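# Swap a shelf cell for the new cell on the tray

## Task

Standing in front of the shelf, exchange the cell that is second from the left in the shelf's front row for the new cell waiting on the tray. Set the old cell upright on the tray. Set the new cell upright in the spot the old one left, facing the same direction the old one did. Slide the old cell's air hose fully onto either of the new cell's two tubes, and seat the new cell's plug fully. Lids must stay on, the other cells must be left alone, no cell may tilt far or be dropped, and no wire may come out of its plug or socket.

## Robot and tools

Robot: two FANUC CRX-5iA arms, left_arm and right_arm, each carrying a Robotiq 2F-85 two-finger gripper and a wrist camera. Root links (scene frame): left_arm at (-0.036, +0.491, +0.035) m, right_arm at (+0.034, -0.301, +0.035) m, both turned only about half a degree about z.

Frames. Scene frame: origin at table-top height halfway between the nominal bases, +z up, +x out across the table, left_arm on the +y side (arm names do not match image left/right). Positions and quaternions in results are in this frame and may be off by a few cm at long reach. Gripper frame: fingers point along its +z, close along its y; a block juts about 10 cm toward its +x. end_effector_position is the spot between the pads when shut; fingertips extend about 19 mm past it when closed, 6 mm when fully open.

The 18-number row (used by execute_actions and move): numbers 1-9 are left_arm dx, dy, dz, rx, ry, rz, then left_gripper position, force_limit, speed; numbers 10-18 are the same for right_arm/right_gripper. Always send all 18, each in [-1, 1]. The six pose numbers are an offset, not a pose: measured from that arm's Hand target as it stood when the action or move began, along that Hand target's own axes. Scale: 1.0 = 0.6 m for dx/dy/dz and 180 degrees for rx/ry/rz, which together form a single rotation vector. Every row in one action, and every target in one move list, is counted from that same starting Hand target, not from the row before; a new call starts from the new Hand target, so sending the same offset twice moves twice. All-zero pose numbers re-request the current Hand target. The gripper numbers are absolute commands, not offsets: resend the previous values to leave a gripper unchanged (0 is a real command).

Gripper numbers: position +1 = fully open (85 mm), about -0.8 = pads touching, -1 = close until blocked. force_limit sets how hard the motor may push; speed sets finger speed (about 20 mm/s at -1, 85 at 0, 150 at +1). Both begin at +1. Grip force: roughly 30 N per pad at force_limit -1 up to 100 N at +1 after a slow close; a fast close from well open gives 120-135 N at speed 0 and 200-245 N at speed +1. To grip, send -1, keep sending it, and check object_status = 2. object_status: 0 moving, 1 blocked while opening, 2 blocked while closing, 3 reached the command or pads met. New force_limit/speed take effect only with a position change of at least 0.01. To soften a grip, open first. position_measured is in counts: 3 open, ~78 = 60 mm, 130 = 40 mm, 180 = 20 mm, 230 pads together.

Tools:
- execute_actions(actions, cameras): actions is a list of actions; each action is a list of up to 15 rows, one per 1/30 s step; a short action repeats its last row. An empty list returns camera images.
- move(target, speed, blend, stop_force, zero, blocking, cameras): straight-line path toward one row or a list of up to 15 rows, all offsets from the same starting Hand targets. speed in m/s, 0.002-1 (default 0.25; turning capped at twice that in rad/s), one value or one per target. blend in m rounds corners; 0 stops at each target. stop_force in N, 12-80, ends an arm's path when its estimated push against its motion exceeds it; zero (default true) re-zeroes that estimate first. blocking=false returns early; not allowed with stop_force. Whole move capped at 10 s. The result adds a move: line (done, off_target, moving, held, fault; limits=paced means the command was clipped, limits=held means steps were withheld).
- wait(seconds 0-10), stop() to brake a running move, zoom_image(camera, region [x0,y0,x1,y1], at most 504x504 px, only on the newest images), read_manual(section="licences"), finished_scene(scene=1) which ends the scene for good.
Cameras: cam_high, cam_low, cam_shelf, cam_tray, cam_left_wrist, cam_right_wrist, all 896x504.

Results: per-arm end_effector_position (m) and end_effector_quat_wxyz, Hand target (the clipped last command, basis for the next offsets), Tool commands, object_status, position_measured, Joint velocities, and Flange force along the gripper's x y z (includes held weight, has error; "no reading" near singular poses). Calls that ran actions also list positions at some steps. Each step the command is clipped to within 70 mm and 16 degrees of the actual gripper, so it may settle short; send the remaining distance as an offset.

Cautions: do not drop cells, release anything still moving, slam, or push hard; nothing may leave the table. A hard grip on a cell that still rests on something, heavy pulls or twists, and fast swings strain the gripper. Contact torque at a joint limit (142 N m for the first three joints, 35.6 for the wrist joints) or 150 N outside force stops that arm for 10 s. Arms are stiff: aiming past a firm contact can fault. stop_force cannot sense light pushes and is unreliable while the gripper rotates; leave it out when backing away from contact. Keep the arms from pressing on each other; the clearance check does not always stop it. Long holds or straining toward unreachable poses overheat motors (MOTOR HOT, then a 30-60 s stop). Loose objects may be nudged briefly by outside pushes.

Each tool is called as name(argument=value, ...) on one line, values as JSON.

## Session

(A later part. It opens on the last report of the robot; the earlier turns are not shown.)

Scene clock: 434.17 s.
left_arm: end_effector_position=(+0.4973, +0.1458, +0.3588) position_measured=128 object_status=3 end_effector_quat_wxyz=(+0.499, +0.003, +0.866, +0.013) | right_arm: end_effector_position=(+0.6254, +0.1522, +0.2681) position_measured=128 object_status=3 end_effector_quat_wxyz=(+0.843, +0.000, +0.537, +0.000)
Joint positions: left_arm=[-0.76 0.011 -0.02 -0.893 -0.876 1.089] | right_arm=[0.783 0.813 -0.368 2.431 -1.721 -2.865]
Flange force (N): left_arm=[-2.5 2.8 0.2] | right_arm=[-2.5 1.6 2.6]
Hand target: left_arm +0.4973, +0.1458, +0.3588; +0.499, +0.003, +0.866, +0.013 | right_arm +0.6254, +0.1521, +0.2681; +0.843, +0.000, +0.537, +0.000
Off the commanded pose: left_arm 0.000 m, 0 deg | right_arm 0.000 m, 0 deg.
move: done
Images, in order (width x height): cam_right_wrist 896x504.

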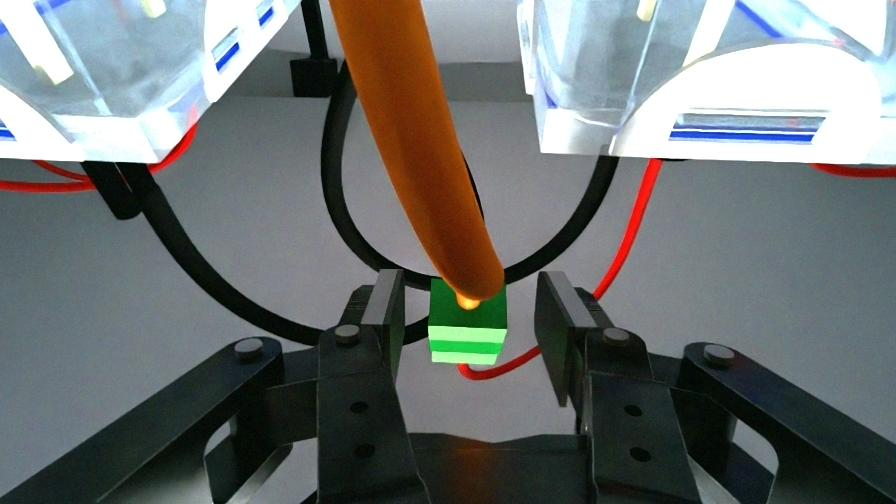

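move(target=[0,0,0,0,0,0,0.0,-1,-1,0.0025,0,-0.0005,0,0,0,0.0,-1,-1], speed=0.05)

move(target=[0,0,0,0,0,0,0.0,-1,-1,0,0,0,0,0,0,-1,-1,-1])

wait(seconds=0.5, cameras=["cam_right_wrist","cam_left_wrist","cam_shelf"])

zoom_image(camera="cam_left_wrist", region=[380, 120, 580, 320])

zoom_image(camera="cam_right_wrist", region=[370, 180, 570, 380])

Scene clock: 440.97 s.
left_arm: end_effector_position=(+0.4973, +0.1458, +0.3588) position_measured=128 object_status=3 end_effector_quat_wxyz=(+0.499, +0.003, +0.866, +0.013) | right_arm: end_effector_position=(+0.6258, +0.1521, +0.2666) position_measured=128 object_status=3 end_effector_quat_wxyz=(+0.843, +0.000, +0.537, +0.000)
Joint positions: left_arm=[-0.76 0.011 -0.02 -0.893 -0.876 1.089] | right_arm=[0.782 0.816 -0.366 2.431 -1.722 -2.866]
Flange force (N): left_arm=[-1.4 2.8 -0.2] | right_arm=[-2.8 0.9 2.6]
Hand target: left_arm +0.4973, +0.1458, +0.3588; +0.499, +0.003, +0.866, +0.013 | right_arm +0.6257, +0.1521, +0.2666; +0.843, +0.000, +0.537, +0.000
Off the commanded pose: left_arm 0.000 m, 0 deg | right_arm 0.000 m, 0 deg.
move: done

Scene clock: 442.13 s.
left_arm: end_effector_position=(+0.4973, +0.1458, +0.3588) position_measured=128 object_status=3 end_effector_quat_wxyz=(+0.499, +0.003, +0.866, +0.013) | right_arm: end_effector_position=(+0.6257, +0.1521, +0.2666) position_measured=176 object_status=0 end_effector_quat_wxyz=(+0.843, +0.000, +0.537, +0.000)
Joint positions: left_arm=[-0.76 0.011 -0.02 -0.893 -0.876 1.089] | right_arm=[0.782 0.816 -0.366 2.431 -1.722 -2.866]
Flange force (N): left_arm=[-2.4 2.1 0.6] | right_arm=[-2.8 1.2 2.3]
Hand target: left_arm +0.4973, +0.1458, +0.3588; +0.499, +0.003, +0.866, +0.013 | right_arm +0.6257, +0.1521, +0.2666; +0.843, +0.000, +0.537, +0.000
Off the commanded pose: left_arm 0.000 m, 0 deg | right_arm 0.000 m, 0 deg.
move: done

Scene clock: 442.63 s.
left_arm: end_effector_position=(+0.4973, +0.1458, +0.3588) position_measured=128 object_status=3 end_effector_quat_wxyz=(+0.499, +0.003, +0.866, +0.013) | right_arm: end_effector_position=(+0.6257, +0.1521, +0.2666) position_measured=176 object_status=2 end_effector_quat_wxyz=(+0.843, +0.000, +0.537, +0.000)
Joint positions: left_arm=[-0.76 0.011 -0.02 -0.893 -0.876 1.089] | right_arm=[0.782 0.816 -0.366 2.431 -1.722 -2.866]
Flange force (N): left_arm=[-2.3 1.7 0.5] | right_arm=[-3.1 1.1 2.0]
Hand target: left_arm +0.4973, +0.1458, +0.3588; +0.499, +0.003, +0.866, +0.013 | right_arm +0.6257, +0.1521, +0.2666; +0.843, +0.000, +0.537, +0.000
Tool commands: left_gripper/position=+0.0 left_gripper/force_limit=-1.0 left_gripper/speed=-1.0 right_gripper/position=-1.0 right_gripper/force_limit=-1.0 right_gripper/speed=-1.0
Off the commanded pose: left_arm 0.000 m, 0 deg | right_arm 0.000 m, 0 deg.
wait: 0.50 s; at rest by 0.17 s
Images, in order (width x height): cam_shelf 896x504, cam_left_wrist 896x504, cam_right_wrist 896x504.

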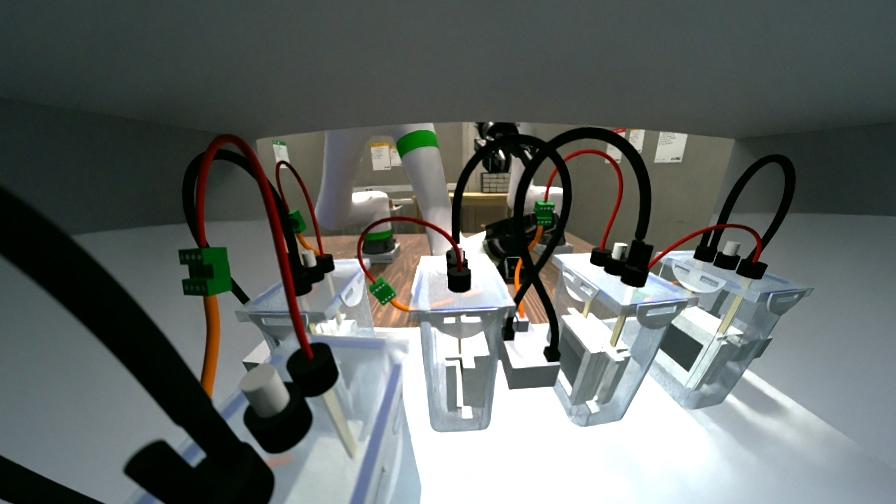

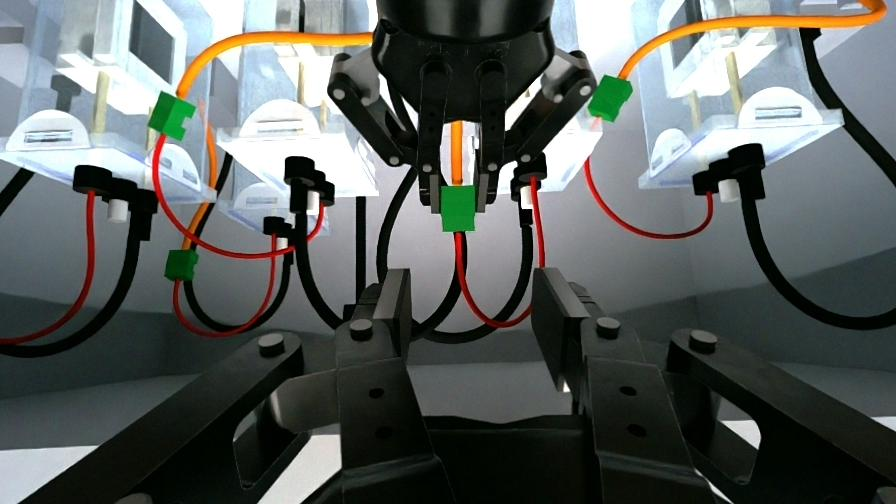

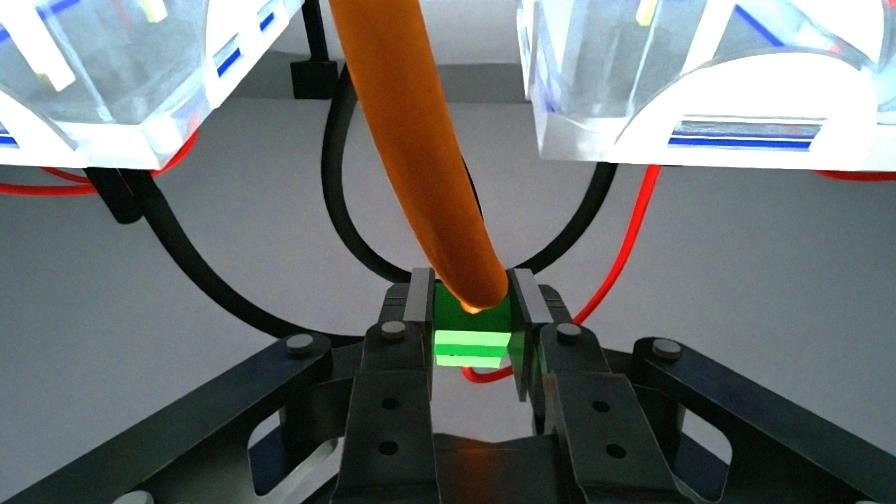

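Scaled by 2.520.

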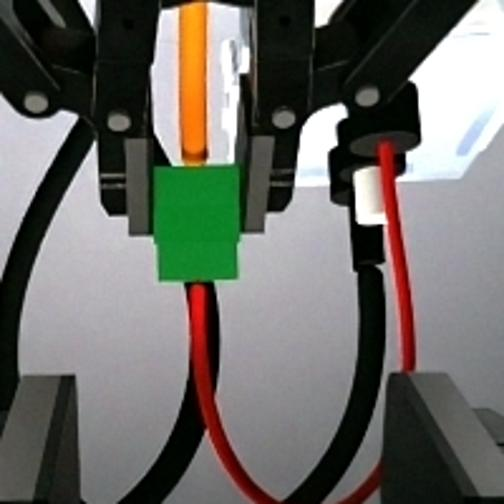

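Scaled by 2.520.

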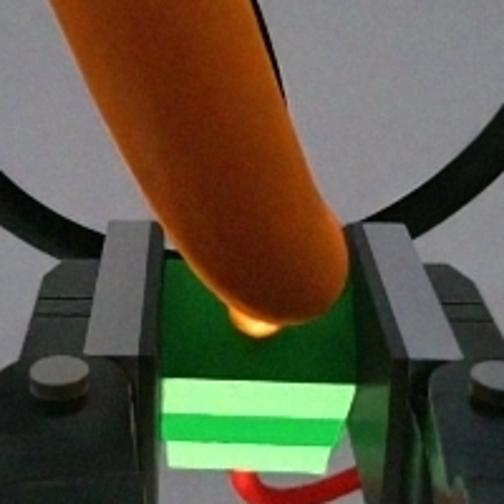

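move(target=[-0.0113,0.0025,0.162,0,0,0,0.0,-1,-1,0,0,0,0,0,0,-1,-1,-1], speed=0.12, cameras=["cam_left_wrist","cam_shelf"])

zoom_image(camera="cam_left_wrist", region=[370, 160, 570, 360])

Scene clock: 452.07 s.
left_arm: end_effector_position=(+0.5848, +0.1490, +0.3161) position_measured=128 object_status=3 end_effector_quat_wxyz=(+0.499, +0.003, +0.866, +0.013) | right_arm: end_effector_position=(+0.6257, +0.1521, +0.2666) position_measured=176 object_status=2 end_effector_quat_wxyz=(+0.843, +0.000, +0.537, +0.000)
Joint positions: left_arm=[-0.634 0.176 0.059 -0.892 -0.724 1.073] | right_arm=[0.782 0.816 -0.366 2.431 -1.722 -2.866]
Flange force (N): left_arm=[-2.2 2.7 -0.3] | right_arm=[-2.9 1.5 2.8]
Hand target: left_arm +0.5848, +0.1490, +0.3160; +0.499, +0.003, +0.866, +0.013 | right_arm +0.6257, +0.1521, +0.2666; +0.843, +0.000, +0.537, +0.000
Off the commanded pose: left_arm 0.000 m, 0 deg | right_arm 0.000 m, 0 deg.
move: done
Images, in order (width x height): cam_shelf 896x504, cam_left_wrist 896x504.

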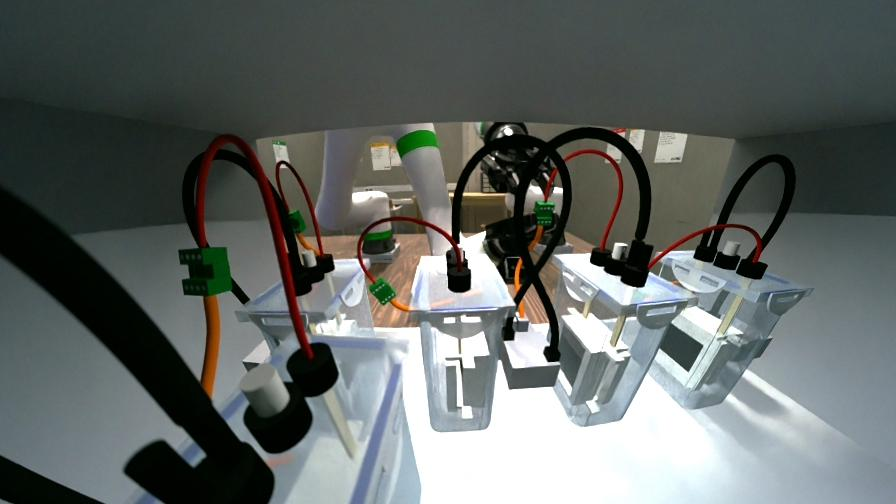

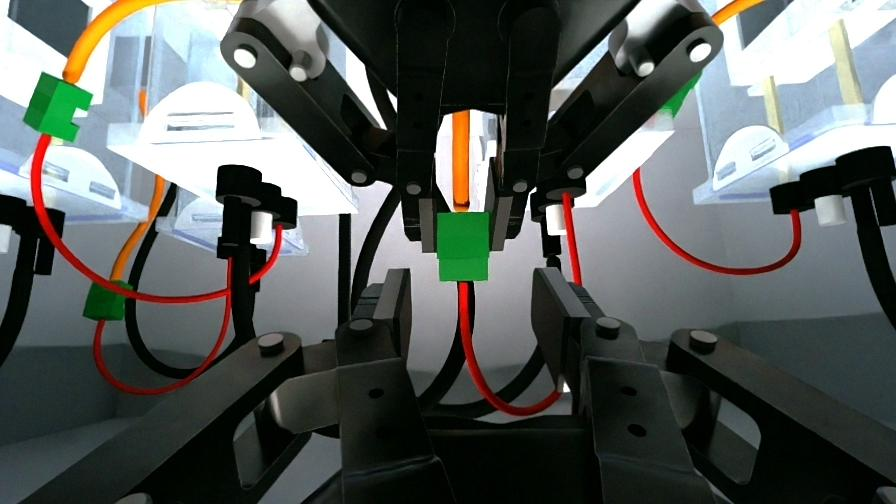

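Scaled by 2.520.

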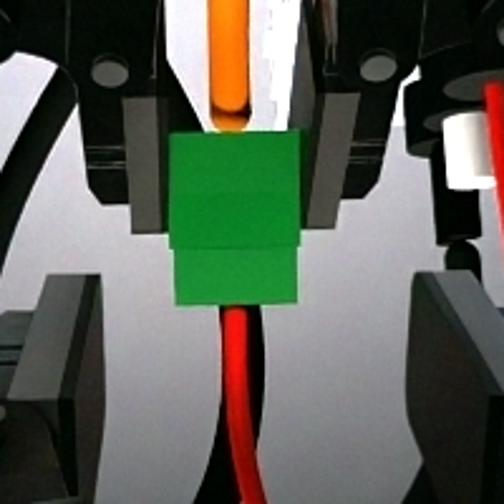

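move(target=[-0.0292,0.0005,0.0505,0,0,0,0.0,-1,-1,0,0,0,0,0,0,-1,-1,-1], speed=0.08, cameras=["cam_left_wrist","cam_shelf"])

zoom_image(camera="cam_left_wrist", region=[370, 200, 570, 400])

zoom_image(camera="cam_shelf", region=[480, 130, 600, 250])

Scene clock: 474.10 s.
left_arm: end_effector_position=(+0.6198, +0.1496, +0.3160) position_measured=128 object_status=3 end_effector_quat_wxyz=(+0.499, +0.003, +0.866, +0.013) | right_arm: end_effector_position=(+0.6257, +0.1521, +0.2666) position_measured=176 object_status=2 end_effector_quat_wxyz=(+0.843, +0.000, +0.537, +0.000)
Joint positions: left_arm=[-0.587 0.235 0.123 -0.858 -0.692 1.021] | right_arm=[0.782 0.816 -0.366 2.431 -1.722 -2.866]
Flange force (N): left_arm=[-1.3 1.0 0.1] | right_arm=[-2.8 1.2 2.0]
Hand target: left_arm +0.6198, +0.1496, +0.3160; +0.499, +0.003, +0.866, +0.013 | right_arm +0.6257, +0.1521, +0.2666; +0.843, +0.000, +0.537, +0.000
Off the commanded pose: left_arm 0.000 m, 0 deg | right_arm 0.000 m, 0 deg.
move: done
Images, in order (width x height): cam_shelf 896x504, cam_left_wrist 896x504.

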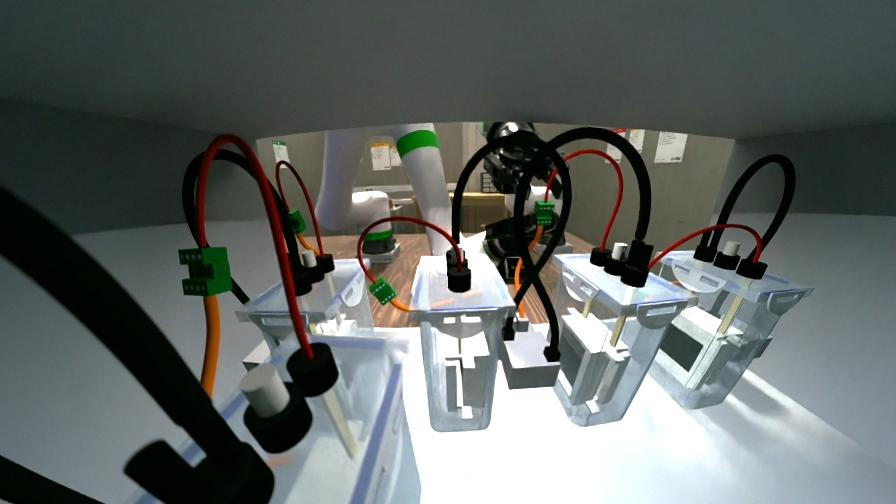

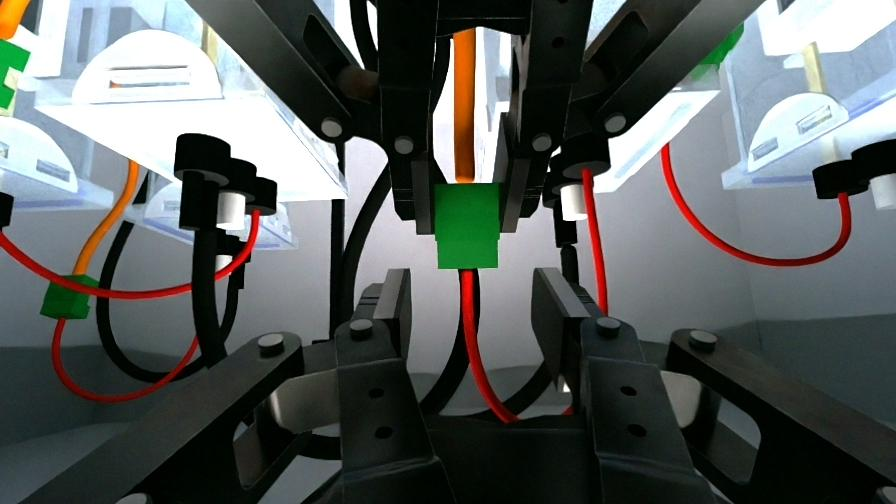

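Scaled by 2.520.

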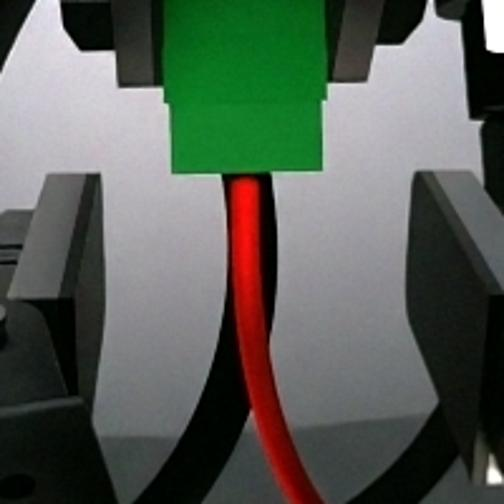

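Scaled by 4.200.

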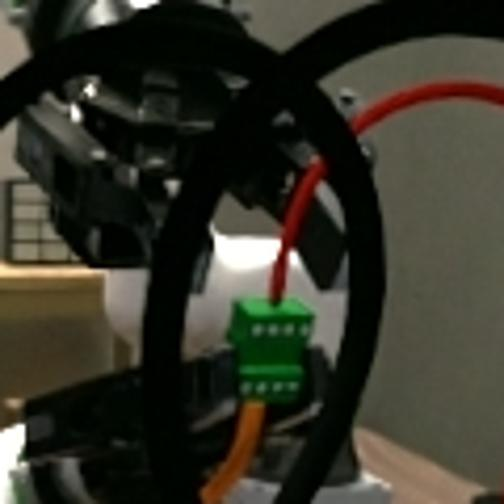

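move(target=[-0.0007,-0.0015,0.0228,0,0,0,0.0,-1,-1,0,0,0,0,0,0,-1,-1,-1], speed=0.05, cameras=["cam_left_wrist","cam_shelf","cam_right_wrist"])

zoom_image(camera="cam_left_wrist", region=[370, 180, 570, 380])

zoom_image(camera="cam_shelf", region=[480, 150, 600, 270])

zoom_image(camera="cam_right_wrist", region=[370, 230, 570, 430])

Scene clock: 501.13 s.
left_arm: end_effector_position=(+0.6318, +0.1490, +0.3095) position_measured=128 object_status=3 end_effector_quat_wxyz=(+0.499, +0.003, +0.866, +0.013) | right_arm: end_effector_position=(+0.6257, +0.1521, +0.2666) position_measured=176 object_status=2 end_effector_quat_wxyz=(+0.843, +0.000, +0.537, +0.000)
Joint positions: left_arm=[-0.576 0.263 0.142 -0.858 -0.677 1.021] | right_arm=[0.782 0.816 -0.366 2.431 -1.722 -2.866]
Flange force (N): left_arm=[-1.6 1.8 0.3] | right_arm=[-2.5 1.3 2.6]
Hand target: left_arm +0.6318, +0.1490, +0.3095; +0.499, +0.003, +0.866, +0.013 | right_arm +0.6257, +0.1521, +0.2666; +0.843, +0.000, +0.537, +0.000
Off the commanded pose: left_arm 0.000 m, 0 deg | right_arm 0.000 m, 0 deg.
move: done
Images, in order (width x height): cam_shelf 896x504, cam_left_wrist 896x504, cam_right_wrist 896x504.

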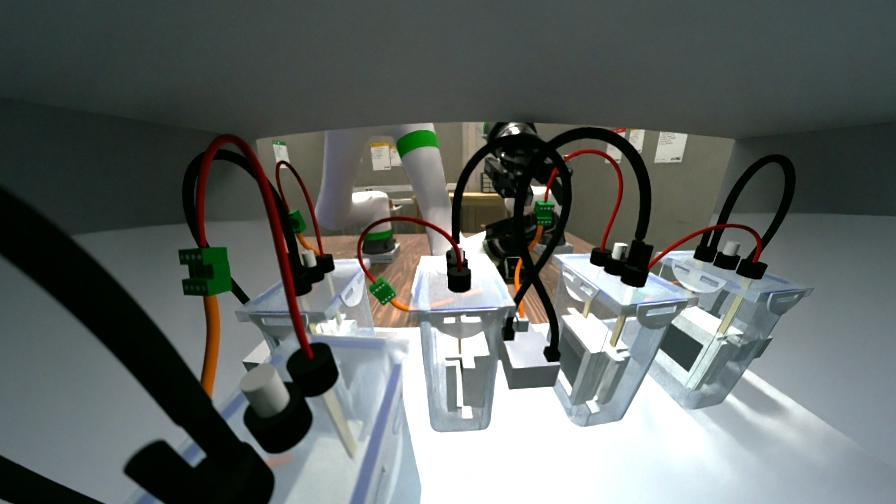

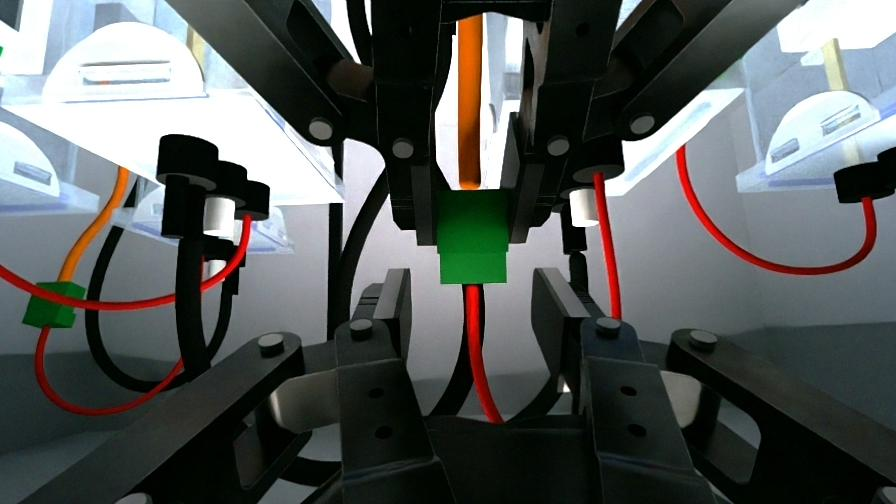

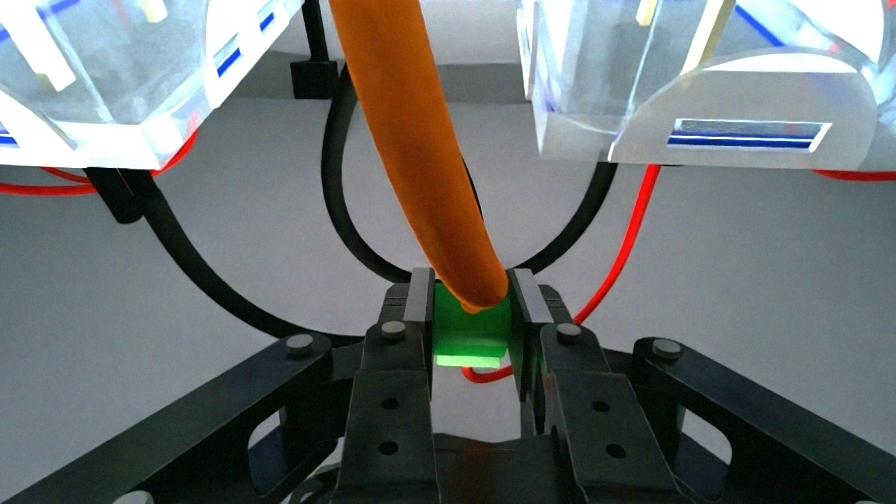

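Scaled by 2.520.

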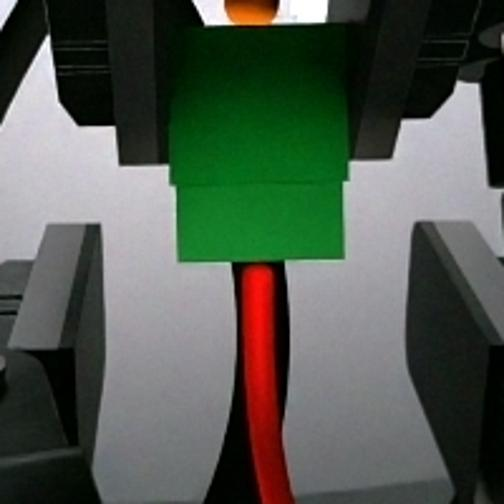

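Scaled by 4.200.

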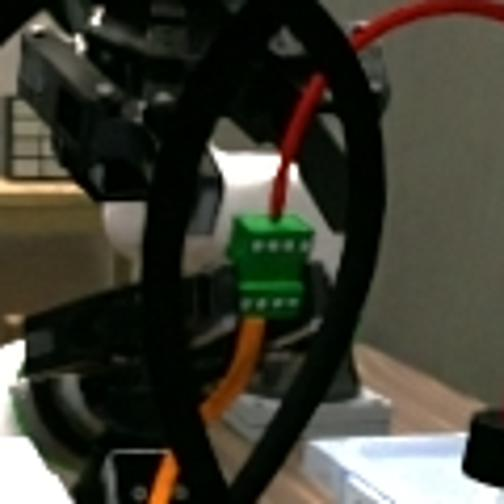

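Scaled by 2.520.

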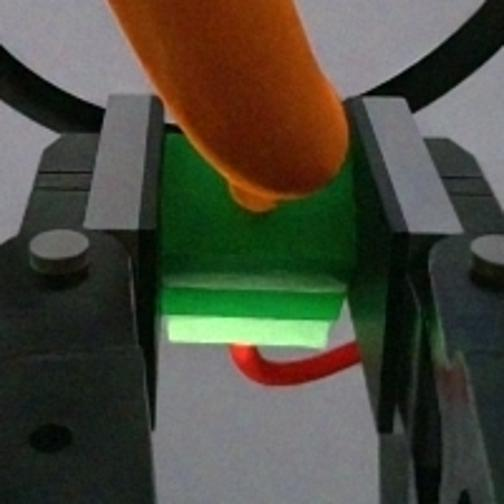

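move(target=[0.0018,0.0005,0.001,0,0,0,0.0,-1,-1,0,0,0,0,0,0,-1,-1,-1], speed=0.05)

move(target=[0,0,0,0,0,0,-1,-1,-1,0,0,0,0,0,0,-1,-1,-1])

wait(seconds=0.5, cameras=["cam_left_wrist","cam_shelf","cam_right_wrist"])

zoom_image(camera="cam_left_wrist", region=[370, 180, 570, 380])

zoom_image(camera="cam_shelf", region=[480, 150, 600, 270])

zoom_image(camera="cam_right_wrist", region=[370, 230, 570, 430])

Scene clock: 511.00 s.
left_arm: end_effector_position=(+0.6318, +0.1493, +0.3083) position_measured=128 object_status=3 end_effector_quat_wxyz=(+0.499, +0.003, +0.866, +0.013) | right_arm: end_effector_position=(+0.6257, +0.1521, +0.2666) position_measured=176 object_status=2 end_effector_quat_wxyz=(+0.843, +0.000, +0.537, +0.000)
Joint positions: left_arm=[-0.576 0.263 0.14 -0.861 -0.676 1.023] | right_arm=[0.782 0.816 -0.366 2.431 -1.722 -2.866]
Flange force (N): left_arm=[-1.9 1.9 0.0] | right_arm=[-2.6 0.9 2.4]
Hand target: left_arm +0.6318, +0.1493, +0.3083; +0.499, +0.003, +0.866, +0.013 | right_arm +0.6257, +0.1521, +0.2666; +0.843, +0.000, +0.537, +0.000
Off the commanded pose: left_arm 0.000 m, 0 deg | right_arm 0.000 m, 0 deg.
move: done

Scene clock: 512.27 s.
left_arm: end_effector_position=(+0.6318, +0.1492, +0.3083) position_measured=181 object_status=0 end_effector_quat_wxyz=(+0.499, +0.003, +0.866, +0.013) | right_arm: end_effector_position=(+0.6257, +0.1521, +0.2666) position_measured=176 object_status=2 end_effector_quat_wxyz=(+0.843, +0.000, +0.537, +0.000)
Joint positions: left_arm=[-0.576 0.263 0.14 -0.861 -0.676 1.023] | right_arm=[0.782 0.816 -0.366 2.431 -1.722 -2.866]
Flange force (N): left_arm=[-1.9 -5.5 -0.6] | right_arm=[-1.6 7.1 3.5]
Hand target: left_arm +0.6318, +0.1493, +0.3083; +0.499, +0.003, +0.866, +0.013 | right_arm +0.6257, +0.1521, +0.2666; +0.843, +0.000, +0.537, +0.000
Off the commanded pose: left_arm 0.000 m, 0 deg | right_arm 0.000 m, 0 deg.
move: done

Scene clock: 512.77 s.
left_arm: end_effector_position=(+0.6318, +0.1493, +0.3083) position_measured=181 object_status=2 end_effector_quat_wxyz=(+0.499, +0.003, +0.866, +0.013) | right_arm: end_effector_position=(+0.6257, +0.1521, +0.2666) position_measured=176 object_status=2 end_effector_quat_wxyz=(+0.843, +0.000, +0.537, +0.000)
Joint positions: left_arm=[-0.576 0.263 0.14 -0.861 -0.676 1.023] | right_arm=[0.782 0.816 -0.366 2.431 -1.722 -2.866]
Flange force (N): left_arm=[-1.4 -3.3 -2.2] | right_arm=[-1.6 7.0 3.1]
Hand target: left_arm +0.6318, +0.1493, +0.3083; +0.499, +0.003, +0.866, +0.013 | right_arm +0.6257, +0.1521, +0.2666; +0.843, +0.000, +0.537, +0.000
Tool commands: left_gripper/position=-1.0 left_gripper/force_limit=-1.0 left_gripper/speed=-1.0 right_gripper/position=-1.0 right_gripper/force_limit=-1.0 right_gripper/speed=-1.0
Off the commanded pose: left_arm 0.000 m, 0 deg | right_arm 0.000 m, 0 deg.
wait: 0.50 s; at rest by 0.17 s
Images, in order (width x height): cam_shelf 896x504, cam_left_wrist 896x504, cam_right_wrist 896x504.

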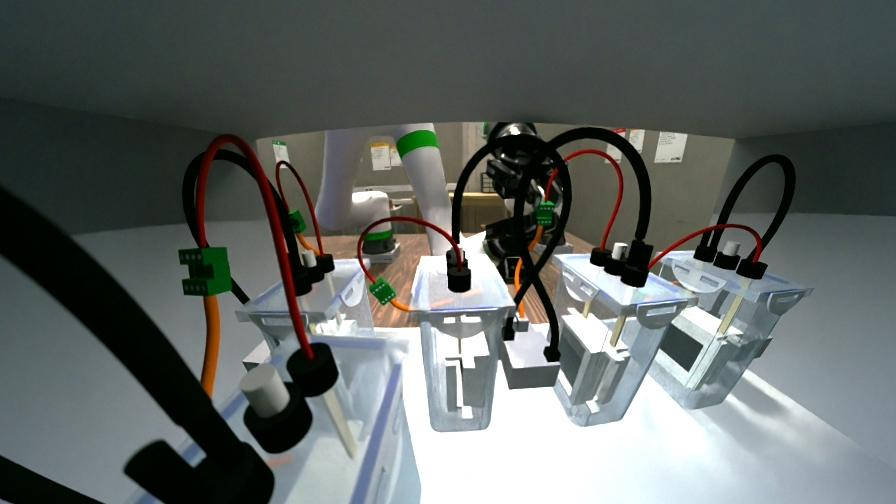

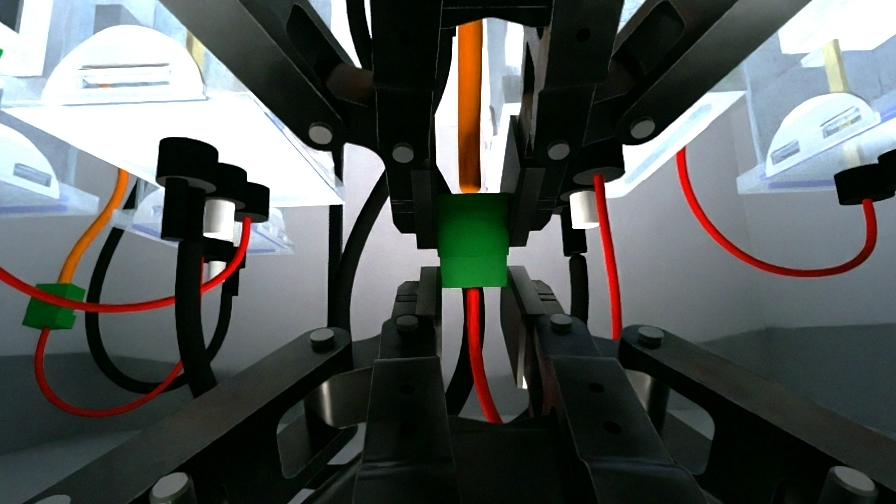

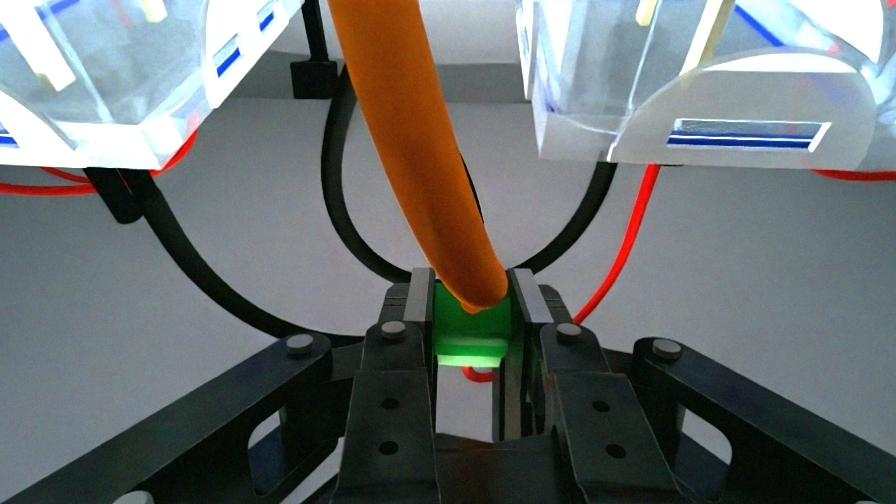

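Scaled by 2.520.

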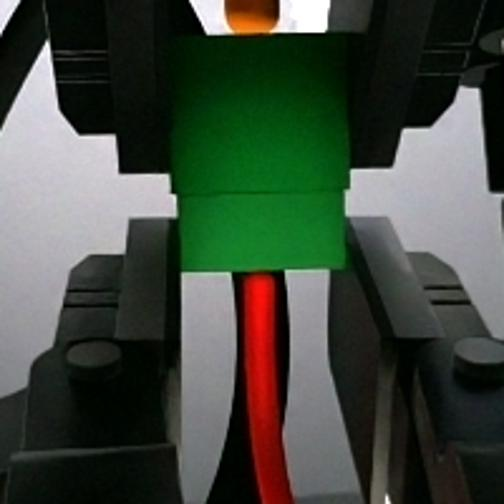

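Scaled by 4.200.

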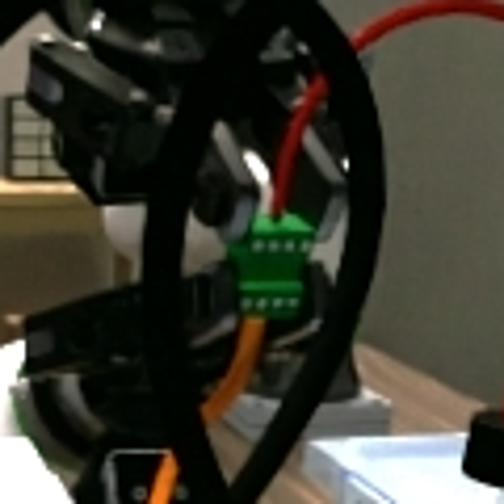

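Scaled by 2.520.

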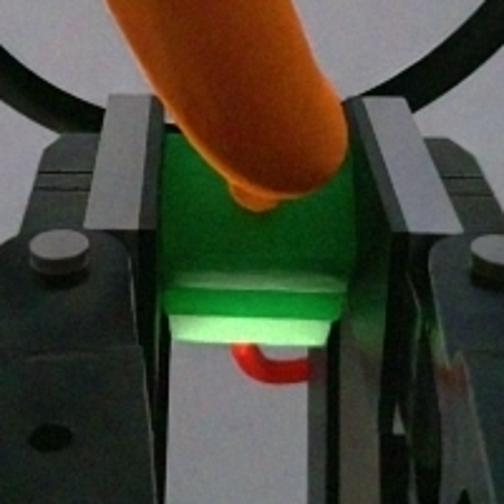

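move(target=[-0.0217,0,-0.0125,0,0,0,-1,-1,-1,0,0,0,0,0,0,-1,-1,-1], speed=0.02, cameras=["cam_left_wrist","cam_shelf","cam_right_wrist"])

zoom_image(camera="cam_left_wrist", region=[370, 180, 570, 380])

zoom_image(camera="cam_shelf", region=[480, 150, 600, 270])

Scene clock: 519.97 s.
left_arm: end_effector_position=(+0.6318, +0.1489, +0.3233) position_measured=181 object_status=2 end_effector_quat_wxyz=(+0.499, +0.003, +0.866, +0.013) | right_arm: end_effector_position=(+0.6257, +0.1521, +0.2666) position_measured=176 object_status=2 end_effector_quat_wxyz=(+0.843, +0.000, +0.537, +0.000)
Joint positions: left_arm=[-0.571 0.252 0.156 -0.832 -0.69 0.986] | right_arm=[0.782 0.816 -0.366 2.431 -1.722 -2.866]
Flange force (N): left_arm=[-1.4 1.6 0.0] | right_arm=[-2.8 1.0 2.2]
Hand target: left_arm +0.6318, +0.1489, +0.3233; +0.499, +0.003, +0.866, +0.013 | right_arm +0.6257, +0.1521, +0.2666; +0.843, +0.000, +0.537, +0.000
Off the commanded pose: left_arm 0.000 m, 0 deg | right_arm 0.000 m, 0 deg.
move: done
Images, in order (width x height): cam_shelf 896x504, cam_left_wrist 896x504, cam_right_wrist 896x504.

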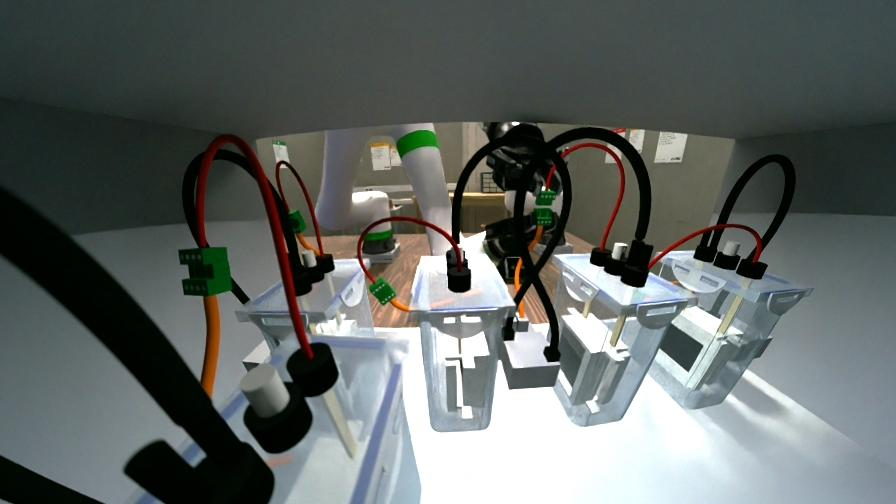

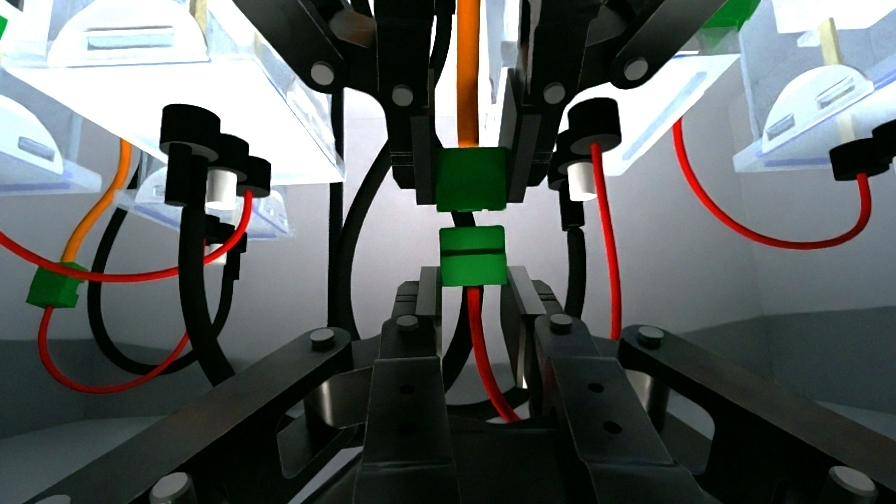

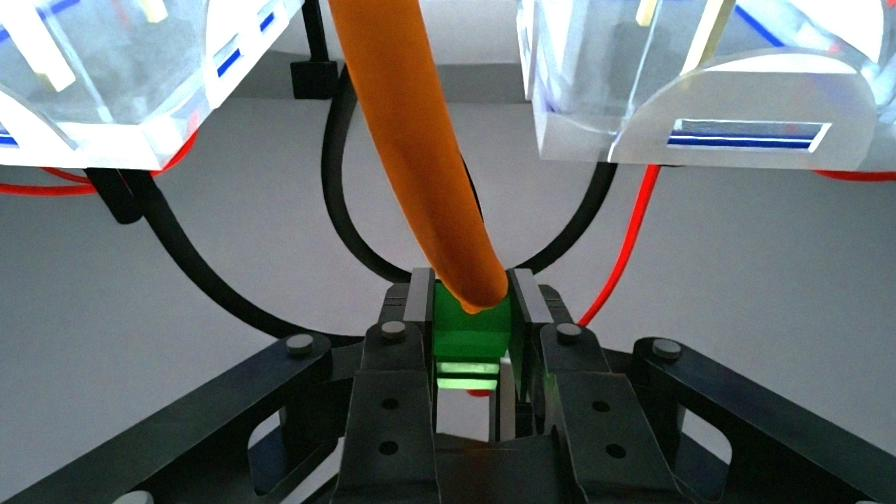

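Scaled by 2.520.

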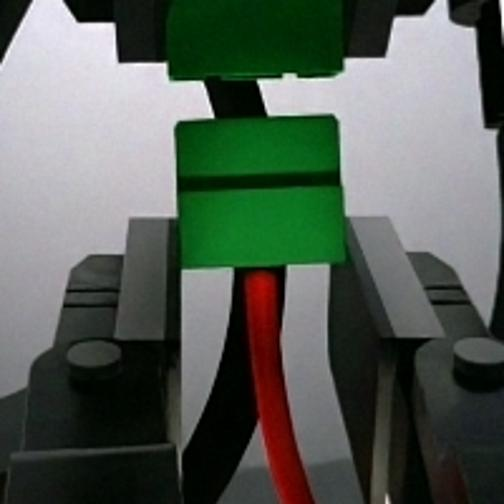

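Scaled by 4.200.

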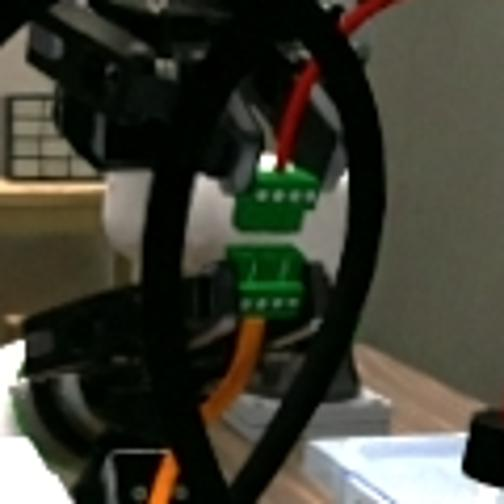

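move(target=[[0,0,0,0,0,0,-1,-1,-1,0,0,0,0,0,0,0,-1,-1],[0,0,0,0,0,0,-1,-1,-1,-0.0705,0,-0.151,0,0,0,0,-1,-1]], speed=0.08, cameras=["cam_left_wrist","cam_shelf","cam_right_wrist"])

Scene clock: 534.73 s.
left_arm: end_effector_position=(+0.6318, +0.1489, +0.3233) position_measured=181 object_status=2 end_effector_quat_wxyz=(+0.499, +0.003, +0.866, +0.013) | right_arm: end_effector_position=(+0.5258, +0.1521, +0.2666) position_measured=128 object_status=3 end_effector_quat_wxyz=(+0.843, +0.000, +0.537, +0.000)
Joint positions: left_arm=[-0.571 0.252 0.156 -0.832 -0.69 0.986] | right_arm=[0.965 0.746 -0.549 2.25 -1.842 -2.906]
Flange force (N): left_arm=[-1.4 1.4 0.5] | right_arm=[-3.0 1.3 1.8]
Hand target: left_arm +0.6318, +0.1489, +0.3233; +0.499, +0.003, +0.866, +0.013 | right_arm +0.5258, +0.1521, +0.2666; +0.843, +0.000, +0.537, +0.000
Off the commanded pose: left_arm 0.000 m, 0 deg | right_arm 0.000 m, 0 deg.
move: done
Images, in order (width x height): cam_shelf 896x504, cam_left_wrist 896x504, cam_right_wrist 896x504.

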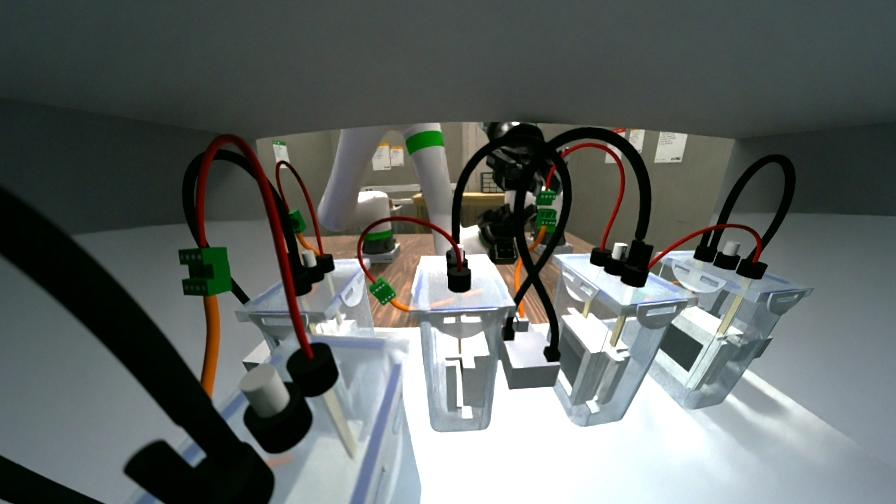

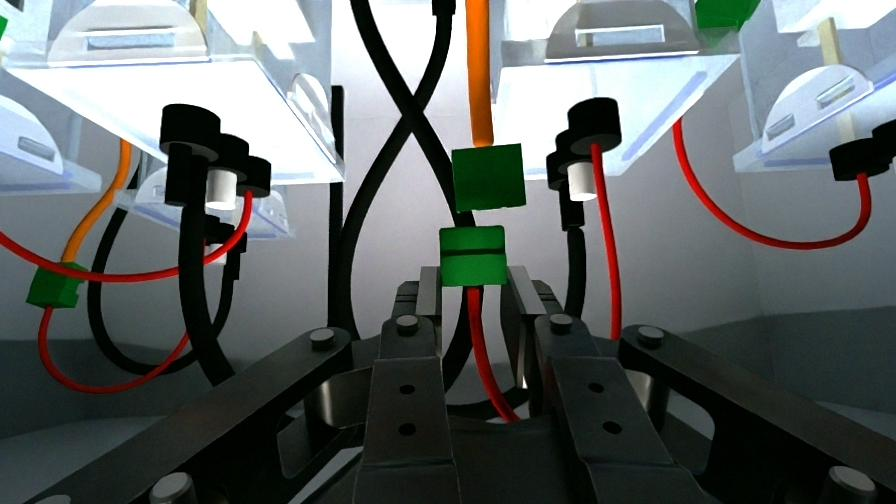

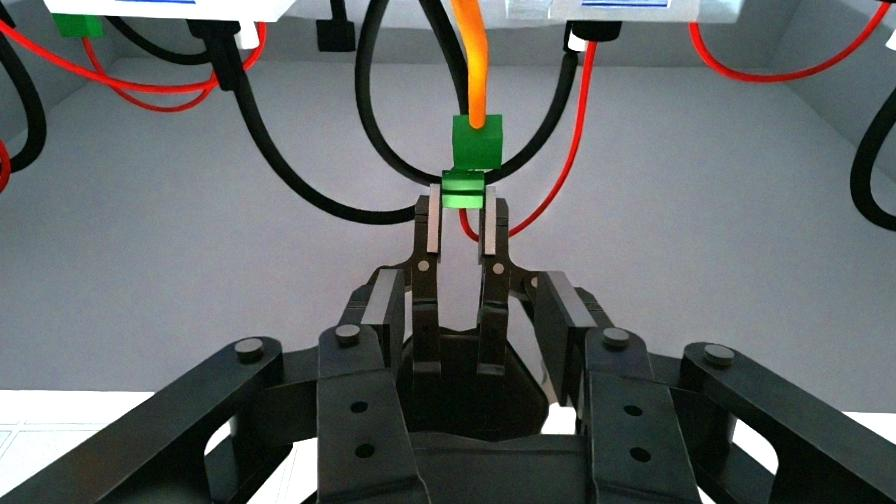

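move(target=[0,0,0,0,0,0,-1,-1,-1,0.0175,-0.253,-0.148,-0.043,0,-0.99,1,-1,-1], speed=0.35, cameras=["cam_high","cam_right_wrist"])

Scene clock: 555.60 s.
left_arm: end_effector_position=(+0.6318, +0.1489, +0.3233) position_measured=181 object_status=2 end_effector_quat_wxyz=(+0.499, +0.003, +0.866, +0.013) | right_arm: end_effector_position=(+0.4498, +0.0003, +0.2194) position_measured=3 object_status=3 end_effector_quat_wxyz=(-0.012, +0.573, -0.008, +0.819)
Joint positions: left_arm=[-0.571 0.252 0.156 -0.832 -0.69 0.986] | right_arm=[0.951 0.636 -1.015 2.156 -1.965 -0.099]
Flange force (N): left_arm=[-1.3 1.7 0.0] | right_arm=[2.3 -1.5 0.3]
Hand target: left_arm +0.6318, +0.1489, +0.3233; +0.499, +0.003, +0.866, +0.013 | right_arm +0.4498, +0.0003, +0.2195; -0.012, +0.573, -0.008, +0.819
Off the commanded pose: left_arm 0.000 m, 0 deg | right_arm 0.000 m, 0 deg.
move: done
Images, in order (width x height): cam_high 896x504, cam_right_wrist 896x504.

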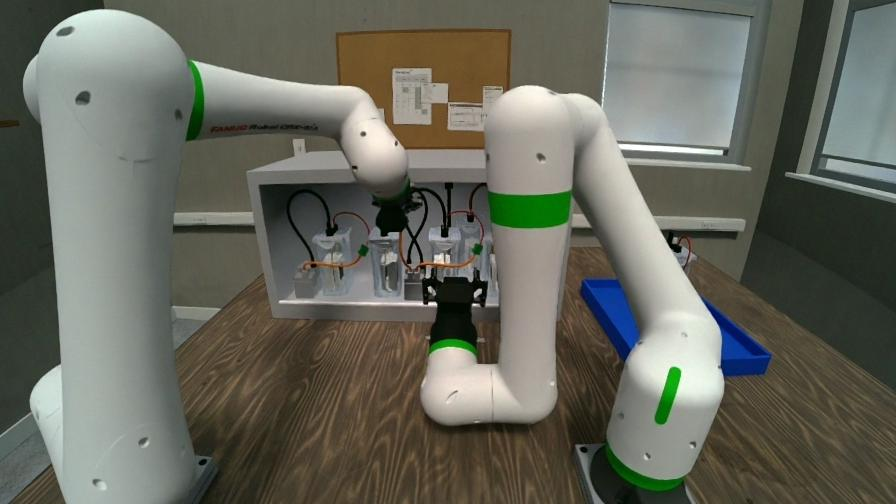

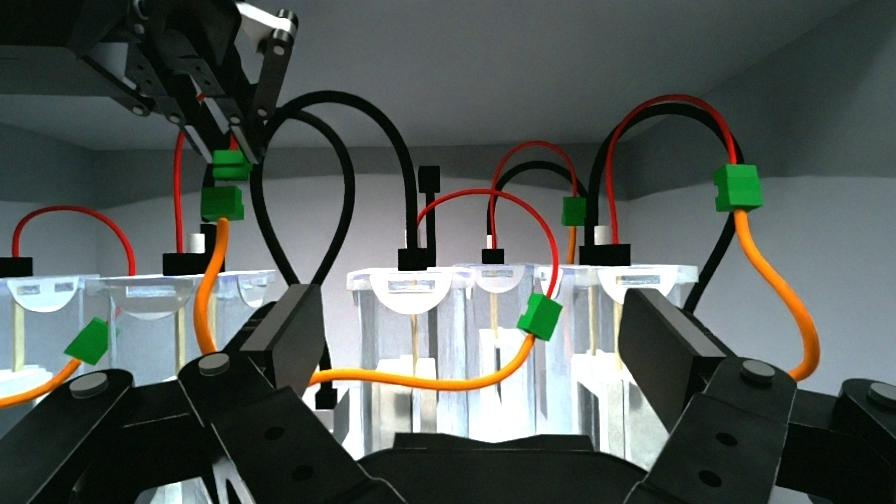

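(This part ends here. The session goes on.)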